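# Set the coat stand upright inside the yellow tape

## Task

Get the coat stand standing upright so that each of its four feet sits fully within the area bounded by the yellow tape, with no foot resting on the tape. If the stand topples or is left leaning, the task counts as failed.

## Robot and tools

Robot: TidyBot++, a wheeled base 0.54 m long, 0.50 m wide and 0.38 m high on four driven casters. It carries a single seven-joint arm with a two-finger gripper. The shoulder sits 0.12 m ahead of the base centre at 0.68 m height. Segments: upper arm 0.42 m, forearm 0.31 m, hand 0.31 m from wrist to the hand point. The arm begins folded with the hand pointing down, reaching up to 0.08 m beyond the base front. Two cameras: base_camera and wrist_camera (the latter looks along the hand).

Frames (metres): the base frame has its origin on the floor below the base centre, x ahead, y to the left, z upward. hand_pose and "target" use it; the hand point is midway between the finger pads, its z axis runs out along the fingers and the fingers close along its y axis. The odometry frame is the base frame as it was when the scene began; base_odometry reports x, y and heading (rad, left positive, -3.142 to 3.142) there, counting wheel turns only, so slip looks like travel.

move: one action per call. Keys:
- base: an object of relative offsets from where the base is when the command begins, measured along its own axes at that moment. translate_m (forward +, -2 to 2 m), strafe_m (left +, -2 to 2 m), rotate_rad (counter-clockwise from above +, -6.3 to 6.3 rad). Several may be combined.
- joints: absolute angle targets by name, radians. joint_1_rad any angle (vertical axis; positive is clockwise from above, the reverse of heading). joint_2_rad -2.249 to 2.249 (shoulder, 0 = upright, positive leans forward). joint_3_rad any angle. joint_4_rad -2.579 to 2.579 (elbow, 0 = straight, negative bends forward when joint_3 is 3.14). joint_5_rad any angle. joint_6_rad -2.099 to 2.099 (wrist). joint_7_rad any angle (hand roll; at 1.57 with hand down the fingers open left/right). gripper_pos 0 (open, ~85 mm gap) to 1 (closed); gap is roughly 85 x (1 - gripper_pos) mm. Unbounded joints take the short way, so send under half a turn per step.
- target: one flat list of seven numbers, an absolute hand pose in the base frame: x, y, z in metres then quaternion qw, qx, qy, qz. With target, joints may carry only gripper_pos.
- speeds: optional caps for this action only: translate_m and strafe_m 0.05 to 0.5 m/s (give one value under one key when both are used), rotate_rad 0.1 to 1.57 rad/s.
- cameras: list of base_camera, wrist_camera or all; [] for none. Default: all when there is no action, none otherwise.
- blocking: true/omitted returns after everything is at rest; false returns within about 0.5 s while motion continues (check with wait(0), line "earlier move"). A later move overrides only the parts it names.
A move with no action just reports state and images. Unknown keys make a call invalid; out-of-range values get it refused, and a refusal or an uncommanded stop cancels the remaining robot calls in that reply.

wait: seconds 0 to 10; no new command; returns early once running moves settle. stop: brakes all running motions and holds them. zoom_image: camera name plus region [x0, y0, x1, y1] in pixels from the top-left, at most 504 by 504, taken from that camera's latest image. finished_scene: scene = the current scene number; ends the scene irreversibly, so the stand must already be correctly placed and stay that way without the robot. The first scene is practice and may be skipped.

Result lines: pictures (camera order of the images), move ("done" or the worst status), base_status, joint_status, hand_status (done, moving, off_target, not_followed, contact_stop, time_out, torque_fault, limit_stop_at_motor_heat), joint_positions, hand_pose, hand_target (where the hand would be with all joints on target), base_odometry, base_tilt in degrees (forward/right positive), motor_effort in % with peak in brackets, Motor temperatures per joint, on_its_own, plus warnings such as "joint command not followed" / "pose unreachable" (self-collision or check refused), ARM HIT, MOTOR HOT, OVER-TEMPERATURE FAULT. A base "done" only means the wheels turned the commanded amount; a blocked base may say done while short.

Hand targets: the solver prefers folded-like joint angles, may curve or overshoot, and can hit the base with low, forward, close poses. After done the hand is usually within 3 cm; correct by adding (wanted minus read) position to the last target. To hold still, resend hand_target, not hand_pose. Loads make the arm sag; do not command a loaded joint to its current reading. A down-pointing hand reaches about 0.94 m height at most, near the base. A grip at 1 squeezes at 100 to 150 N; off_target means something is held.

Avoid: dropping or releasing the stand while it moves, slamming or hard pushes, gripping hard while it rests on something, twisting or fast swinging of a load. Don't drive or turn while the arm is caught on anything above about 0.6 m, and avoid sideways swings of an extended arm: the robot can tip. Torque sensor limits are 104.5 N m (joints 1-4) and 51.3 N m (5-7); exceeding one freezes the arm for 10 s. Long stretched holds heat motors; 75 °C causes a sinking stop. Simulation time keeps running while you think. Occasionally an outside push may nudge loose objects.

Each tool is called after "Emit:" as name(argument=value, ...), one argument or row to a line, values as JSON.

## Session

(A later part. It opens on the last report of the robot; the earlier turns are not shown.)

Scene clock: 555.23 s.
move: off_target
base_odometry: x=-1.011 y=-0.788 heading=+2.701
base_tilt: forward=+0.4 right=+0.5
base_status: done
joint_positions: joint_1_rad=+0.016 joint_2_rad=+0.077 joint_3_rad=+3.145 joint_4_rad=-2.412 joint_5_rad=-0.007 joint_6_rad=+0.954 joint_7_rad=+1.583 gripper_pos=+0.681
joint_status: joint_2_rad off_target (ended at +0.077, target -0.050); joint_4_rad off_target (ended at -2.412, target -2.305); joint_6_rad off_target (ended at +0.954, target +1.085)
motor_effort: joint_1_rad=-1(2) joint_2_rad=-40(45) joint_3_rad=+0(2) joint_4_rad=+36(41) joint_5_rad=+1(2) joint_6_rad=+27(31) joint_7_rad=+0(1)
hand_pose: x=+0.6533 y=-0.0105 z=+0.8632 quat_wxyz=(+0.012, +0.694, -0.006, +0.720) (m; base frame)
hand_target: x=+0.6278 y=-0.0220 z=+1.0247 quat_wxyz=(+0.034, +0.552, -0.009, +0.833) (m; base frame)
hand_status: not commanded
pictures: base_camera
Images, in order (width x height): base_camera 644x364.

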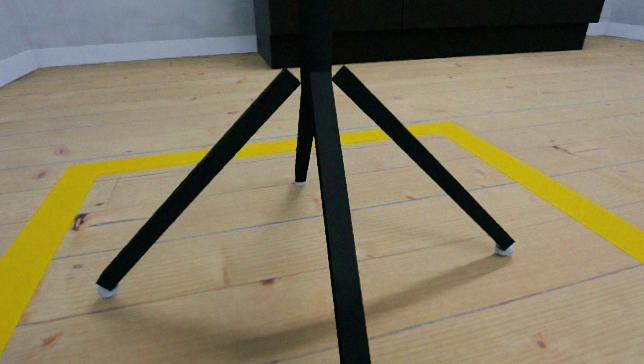

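Emit:
move(
  base={"translate_m": -0.022},
  speeds={"translate_m": 0.06},
  joints={"joint_2_rad": -0.04, "joint_4_rad": -2.315, "joint_6_rad": 1.08},
  cameras=["base_camera"],
)

Scene clock: 564.67 s.
move: off_target
base_odometry: x=-0.991 y=-0.797 heading=+2.700
base_tilt: forward=+0.3 right=+0.4
base_status: done
joint_positions: joint_1_rad=+0.016 joint_2_rad=+0.083 joint_3_rad=+3.145 joint_4_rad=-2.421 joint_5_rad=-0.007 joint_6_rad=+0.957 joint_7_rad=+1.583 gripper_pos=+0.681
joint_status: joint_2_rad off_target (ended at +0.083, target -0.040); joint_4_rad off_target (ended at -2.421, target -2.315); joint_6_rad off_target (ended at +0.957, target +1.080)
motor_effort: joint_1_rad=-1(2) joint_2_rad=-41(44) joint_3_rad=+0(3) joint_4_rad=+37(41) joint_5_rad=+1(2) joint_6_rad=+29(31) joint_7_rad=+0(2)
hand_pose: x=+0.6521 y=-0.0105 z=+0.8558 quat_wxyz=(+0.012, +0.699, -0.006, +0.715) (m; base frame)
hand_target: x=+0.6309 y=-0.0220 z=+1.0129 quat_wxyz=(+0.034, +0.563, -0.009, +0.826) (m; base frame)
hand_status: not commanded
pictures: base_camera
Images, in order (width x height): base_camera 644x364.

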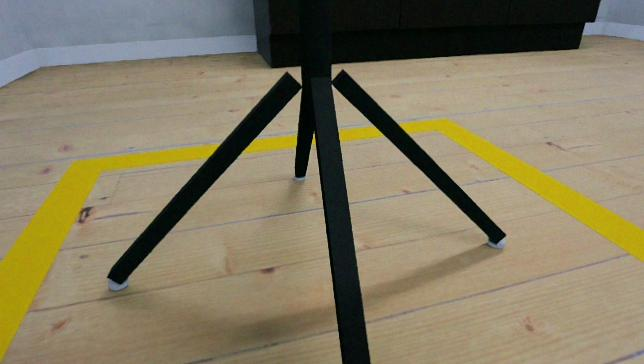

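Emit:
move(
  base={"translate_m": -0.006},
  speeds={"translate_m": 0.06},
  joints={"joint_2_rad": -0.025, "joint_4_rad": -2.33, "joint_6_rad": 1.075},
  cameras=["base_camera"],
)

Scene clock: 583.40 s.
move: off_target
base_odometry: x=-0.986 y=-0.799 heading=+2.700
base_tilt: forward=+0.4 right=+0.5
base_status: done
joint_positions: joint_1_rad=+0.016 joint_2_rad=+0.087 joint_3_rad=+3.145 joint_4_rad=-2.425 joint_5_rad=-0.007 joint_6_rad=+0.962 joint_7_rad=+1.583 gripper_pos=+0.681
joint_status: joint_2_rad off_target (ended at +0.087, target -0.025); joint_4_rad off_target (ended at -2.425, target -2.330); joint_6_rad off_target (ended at +0.962, target +1.075)
motor_effort: joint_1_rad=+0(2) joint_2_rad=-38(42) joint_3_rad=+1(2) joint_4_rad=+35(38) joint_5_rad=+0(2) joint_6_rad=+25(29) joint_7_rad=+0(2)
hand_pose: x=+0.6519 y=-0.0106 z=+0.8536 quat_wxyz=(+0.012, +0.700, -0.006, +0.715) (m; base frame)
hand_target: x=+0.6348 y=-0.0221 z=+0.9958 quat_wxyz=(+0.034, +0.577, -0.009, +0.816) (m; base frame)
hand_status: not commanded
pictures: base_camera
Images, in order (width x height): base_camera 644x364.

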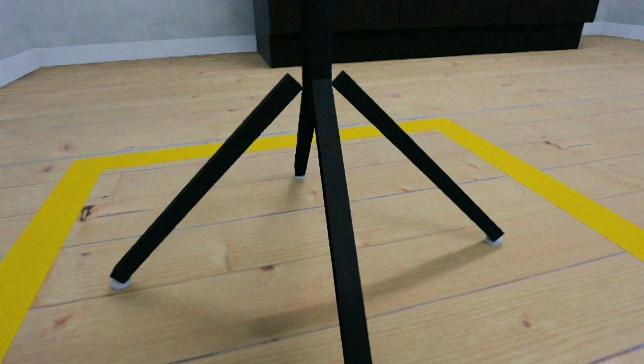

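Emit:
move(
  joints={"joint_2_rad": 0.0, "joint_4_rad": -2.35, "joint_6_rad": 1.06},
)

Emit:
move(
  joints={"joint_2_rad": 0.03, "joint_4_rad": -2.375, "joint_6_rad": 1.04},
  cameras=["all"],
)

Scene clock: 596.27 s.
move: off_target
base_odometry: x=-0.986 y=-0.799 heading=+2.700
base_tilt: forward=+0.3 right=+0.5
base_status: not commanded
joint_positions: joint_1_rad=+0.016 joint_2_rad=+0.087 joint_3_rad=+3.145 joint_4_rad=-2.425 joint_5_rad=-0.007 joint_6_rad=+0.963 joint_7_rad=+1.583 gripper_pos=+0.681
joint_status: joint_2_rad off_target (ended at +0.087, target +0.000); joint_4_rad off_target (ended at -2.425, target -2.350); joint_6_rad off_target (ended at +0.963, target +1.060)
motor_effort: joint_1_rad=-1(2) joint_2_rad=-36(38) joint_3_rad=+1(1) joint_4_rad=+33(36) joint_5_rad=+1(1) joint_6_rad=+23(26) joint_7_rad=+1(1)
hand_pose: x=+0.6518 y=-0.0106 z=+0.8532 quat_wxyz=(+0.012, +0.700, -0.006, +0.714) (m; base frame)
hand_target: x=+0.6414 y=-0.0221 z=+0.9679 quat_wxyz=(+0.034, +0.601, -0.008, +0.798) (m; base frame)
hand_status: not commanded

Scene clock: 596.90 s.
move: off_target
base_odometry: x=-0.986 y=-0.799 heading=+2.700
base_tilt: forward=+0.4 right=+0.5
base_status: not commanded
joint_positions: joint_1_rad=+0.016 joint_2_rad=+0.088 joint_3_rad=+3.145 joint_4_rad=-2.427 joint_5_rad=-0.007 joint_6_rad=+0.964 joint_7_rad=+1.583 gripper_pos=+0.681
joint_status: joint_2_rad off_target (ended at +0.088, target +0.030); joint_4_rad off_target (ended at -2.427, target -2.375); the others done
motor_effort: joint_1_rad=-1(2) joint_2_rad=-30(35) joint_3_rad=+0(1) joint_4_rad=+29(33) joint_5_rad=+1(1) joint_6_rad=+19(24) joint_7_rad=+1(1)
hand_pose: x=+0.6514 y=-0.0106 z=+0.8525 quat_wxyz=(+0.012, +0.700, -0.006, +0.714) (m; base frame)
hand_target: x=+0.6471 y=-0.0222 z=+0.9331 quat_wxyz=(+0.033, +0.631, -0.008, +0.775) (m; base frame)
hand_status: not commanded
pictures: base_camera, wrist_camera
Images, in order (width x height): base_camera 644x364, wrist_camera 644x476.

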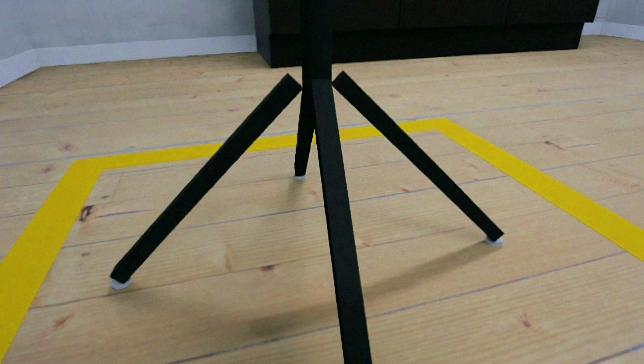

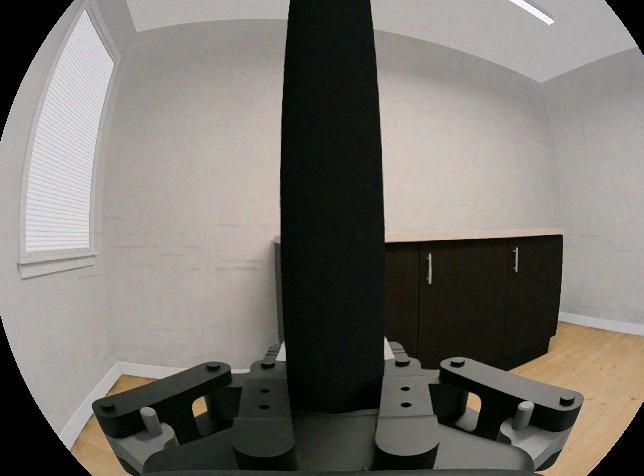

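Emit:
move(
  joints={"joint_2_rad": 0.06, "joint_4_rad": -2.402, "joint_6_rad": 1.01},
)

Emit:
move(
  joints={"joint_2_rad": 0.082, "joint_4_rad": -2.42, "joint_6_rad": 0.99},
  cameras=["base_camera"],
)

Scene clock: 602.90 s.
move: done
base_odometry: x=-0.986 y=-0.799 heading=+2.700
base_tilt: forward=+0.4 right=+0.5
base_status: not commanded
joint_positions: joint_1_rad=+0.016 joint_2_rad=+0.088 joint_3_rad=+3.145 joint_4_rad=-2.428 joint_5_rad=-0.007 joint_6_rad=+0.964 joint_7_rad=+1.583 gripper_pos=+0.681
joint_status: all done
motor_effort: joint_1_rad=+1(1) joint_2_rad=-24(30) joint_3_rad=+1(2) joint_4_rad=+24(29) joint_5_rad=+0(1) joint_6_rad=+14(18) joint_7_rad=+0(1)
hand_pose: x=+0.6511 y=-0.0106 z=+0.8519 quat_wxyz=(+0.012, +0.700, -0.006, +0.714) (m; base frame)
hand_target: x=+0.6505 y=-0.0221 z=+0.8941 quat_wxyz=(+0.032, +0.664, -0.007, +0.747) (m; base frame)
hand_status: not commanded

Scene clock: 603.47 s.
move: done
base_odometry: x=-0.986 y=-0.799 heading=+2.700
base_tilt: forward=+0.3 right=+0.4
base_status: not commanded
joint_positions: joint_1_rad=+0.016 joint_2_rad=+0.088 joint_3_rad=+3.145 joint_4_rad=-2.429 joint_5_rad=-0.007 joint_6_rad=+0.965 joint_7_rad=+1.583 gripper_pos=+0.681
joint_status: all done
motor_effort: joint_1_rad=+1(2) joint_2_rad=-21(24) joint_3_rad=+3(3) joint_4_rad=+21(24) joint_5_rad=-2(2) joint_6_rad=+10(14) joint_7_rad=+1(1)
hand_pose: x=+0.6510 y=-0.0106 z=+0.8514 quat_wxyz=(+0.012, +0.701, -0.006, +0.713) (m; base frame)
hand_target: x=+0.6515 y=-0.0220 z=+0.8672 quat_wxyz=(+0.032, +0.686, -0.007, +0.727) (m; base frame)
hand_status: not commanded
pictures: base_camera
Images, in order (width x height): base_camera 644x364.

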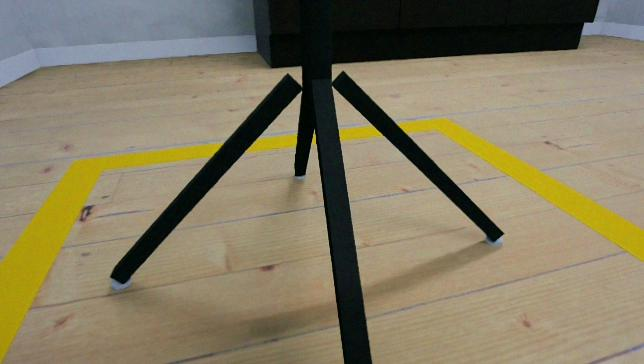

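Emit:
move(
  joints={"joint_2_rad": 0.088, "joint_4_rad": -2.426, "joint_6_rad": 0.98, "gripper_pos": 0.68},
)

Emit:
move(
  joints={"gripper_pos": 0.64},
  cameras=["all"],
)

Scene clock: 615.60 s.
move: done
base_odometry: x=-0.986 y=-0.799 heading=+2.700
base_tilt: forward=+0.3 right=+0.5
base_status: not commanded
joint_positions: joint_1_rad=+0.016 joint_2_rad=+0.088 joint_3_rad=+3.145 joint_4_rad=-2.430 joint_5_rad=-0.007 joint_6_rad=+0.965 joint_7_rad=+1.583 gripper_pos=+0.678
joint_status: all done
motor_effort: joint_1_rad=+2(2) joint_2_rad=-19(20) joint_3_rad=+4(4) joint_4_rad=+19(20) joint_5_rad=-2(2) joint_6_rad=+9(10) joint_7_rad=+0(1)
hand_pose: x=+0.6509 y=-0.0106 z=+0.8512 quat_wxyz=(+0.012, +0.701, -0.006, +0.713) (m; base frame)
hand_target: x=+0.6513 y=-0.0219 z=+0.8579 quat_wxyz=(+0.031, +0.694, -0.007, +0.719) (m; base frame)
hand_status: not commanded

Scene clock: 616.33 s.
move: done
base_odometry: x=-0.986 y=-0.799 heading=+2.700
base_tilt: forward=+0.3 right=+0.5
base_status: not commanded
joint_positions: joint_1_rad=+0.015 joint_2_rad=+0.088 joint_3_rad=+3.141 joint_4_rad=-2.430 joint_5_rad=-0.007 joint_6_rad=+0.965 joint_7_rad=+1.583 gripper_pos=+0.640
joint_status: all done
motor_effort: joint_1_rad=+0(5) joint_2_rad=-20(20) joint_3_rad=+1(6) joint_4_rad=+16(18) joint_5_rad=+0(4) joint_6_rad=+9(10) joint_7_rad=+0(1)
hand_pose: x=+0.6509 y=-0.0082 z=+0.8512 quat_wxyz=(+0.010, +0.701, -0.005, +0.713) (m; base frame)
hand_target: x=+0.6513 y=-0.0219 z=+0.8579 quat_wxyz=(+0.031, +0.694, -0.007, +0.719) (m; base frame)
hand_status: not commanded
pictures: base_camera, wrist_camera
Images, in order (width x height): base_camera 644x364, wrist_camera 644x476.

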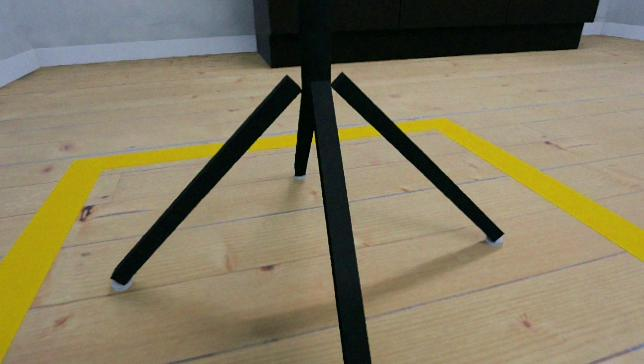

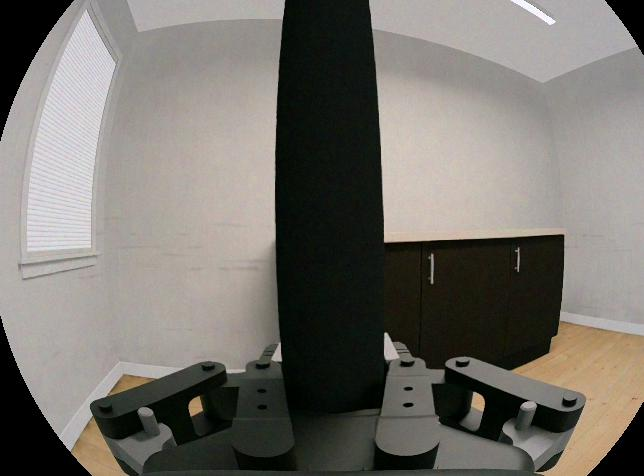

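Emit:
move(
  joints={"gripper_pos": 0.5},
)

Emit:
move(
  joints={"gripper_pos": 0.0},
)

Emit:
move(
  base={"translate_m": -0.4},
  speeds={"translate_m": 0.2},
  cameras=["all"],
)

Scene clock: 621.07 s.
move: done
base_odometry: x=-0.986 y=-0.799 heading=+2.700
base_tilt: forward=+0.4 right=+0.5
base_status: not commanded
joint_positions: joint_1_rad=+0.015 joint_2_rad=+0.088 joint_3_rad=+3.142 joint_4_rad=-2.430 joint_5_rad=-0.007 joint_6_rad=+0.965 joint_7_rad=+1.583 gripper_pos=+0.500
joint_status: all done
motor_effort: joint_1_rad=-2(2) joint_2_rad=-19(20) joint_3_rad=+0(1) joint_4_rad=+16(16) joint_5_rad=+0(1) joint_6_rad=+8(9) joint_7_rad=+0(1)
hand_pose: x=+0.6509 y=-0.0087 z=+0.8512 quat_wxyz=(+0.010, +0.701, -0.005, +0.713) (m; base frame)
hand_target: x=+0.6513 y=-0.0219 z=+0.8579 quat_wxyz=(+0.031, +0.694, -0.007, +0.719) (m; base frame)
hand_status: not commanded

Scene clock: 621.90 s.
move: done
base_odometry: x=-0.986 y=-0.799 heading=+2.700
base_tilt: forward=+0.4 right=+0.4
base_status: not commanded
joint_positions: joint_1_rad=+0.015 joint_2_rad=+0.088 joint_3_rad=+3.142 joint_4_rad=-2.430 joint_5_rad=-0.007 joint_6_rad=+0.965 joint_7_rad=+1.583 gripper_pos=+0.000
joint_status: all done
motor_effort: joint_1_rad=-1(2) joint_2_rad=-20(20) joint_3_rad=+0(1) joint_4_rad=+16(16) joint_5_rad=+0(1) joint_6_rad=+8(9) joint_7_rad=+0(1)
hand_pose: x=+0.6509 y=-0.0087 z=+0.8512 quat_wxyz=(+0.010, +0.701, -0.005, +0.713) (m; base frame)
hand_target: x=+0.6513 y=-0.0219 z=+0.8579 quat_wxyz=(+0.031, +0.694, -0.007, +0.719) (m; base frame)
hand_status: not commanded

Scene clock: 624.63 s.
move: done
base_odometry: x=-0.624 y=-0.970 heading=+2.700
base_tilt: forward=+0.3 right=+0.5
base_status: done
joint_positions: joint_1_rad=+0.015 joint_2_rad=+0.089 joint_3_rad=+3.142 joint_4_rad=-2.430 joint_5_rad=-0.007 joint_6_rad=+0.965 joint_7_rad=+1.583 gripper_pos=+0.000
joint_status: not commanded
motor_effort: joint_1_rad=-1(2) joint_2_rad=-19(22) joint_3_rad=+1(1) joint_4_rad=+16(17) joint_5_rad=-1(1) joint_6_rad=+8(9) joint_7_rad=+0(1)
hand_pose: x=+0.6510 y=-0.0087 z=+0.8507 quat_wxyz=(+0.010, +0.701, -0.005, +0.713) (m; base frame)
hand_target: x=+0.6513 y=-0.0219 z=+0.8579 quat_wxyz=(+0.031, +0.694, -0.007, +0.719) (m; base frame)
hand_status: not commanded
pictures: base_camera, wrist_camera
Images, in order (width x height): base_camera 644x364, wrist_camera 644x476.

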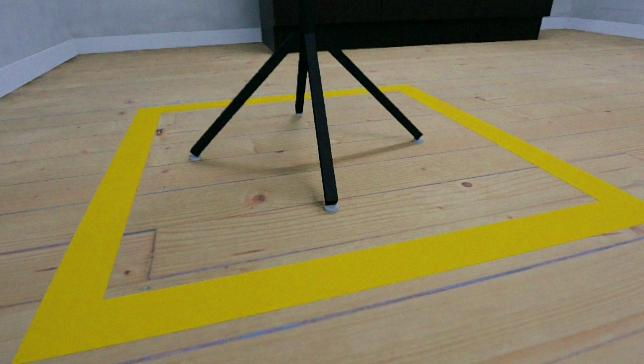

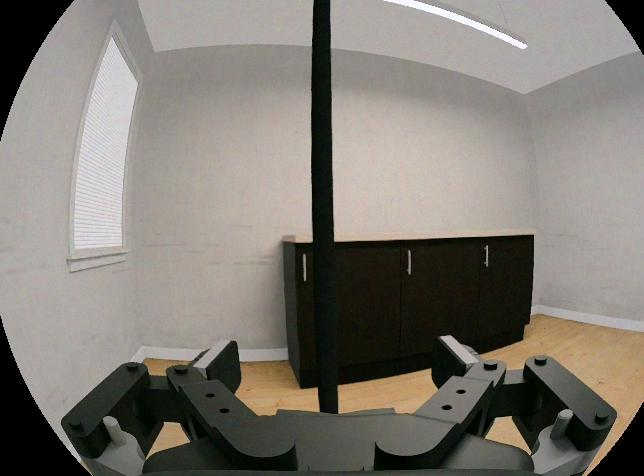

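Emit:
finished_scene(
  scene=3,
)

The scene is finished: the task was done.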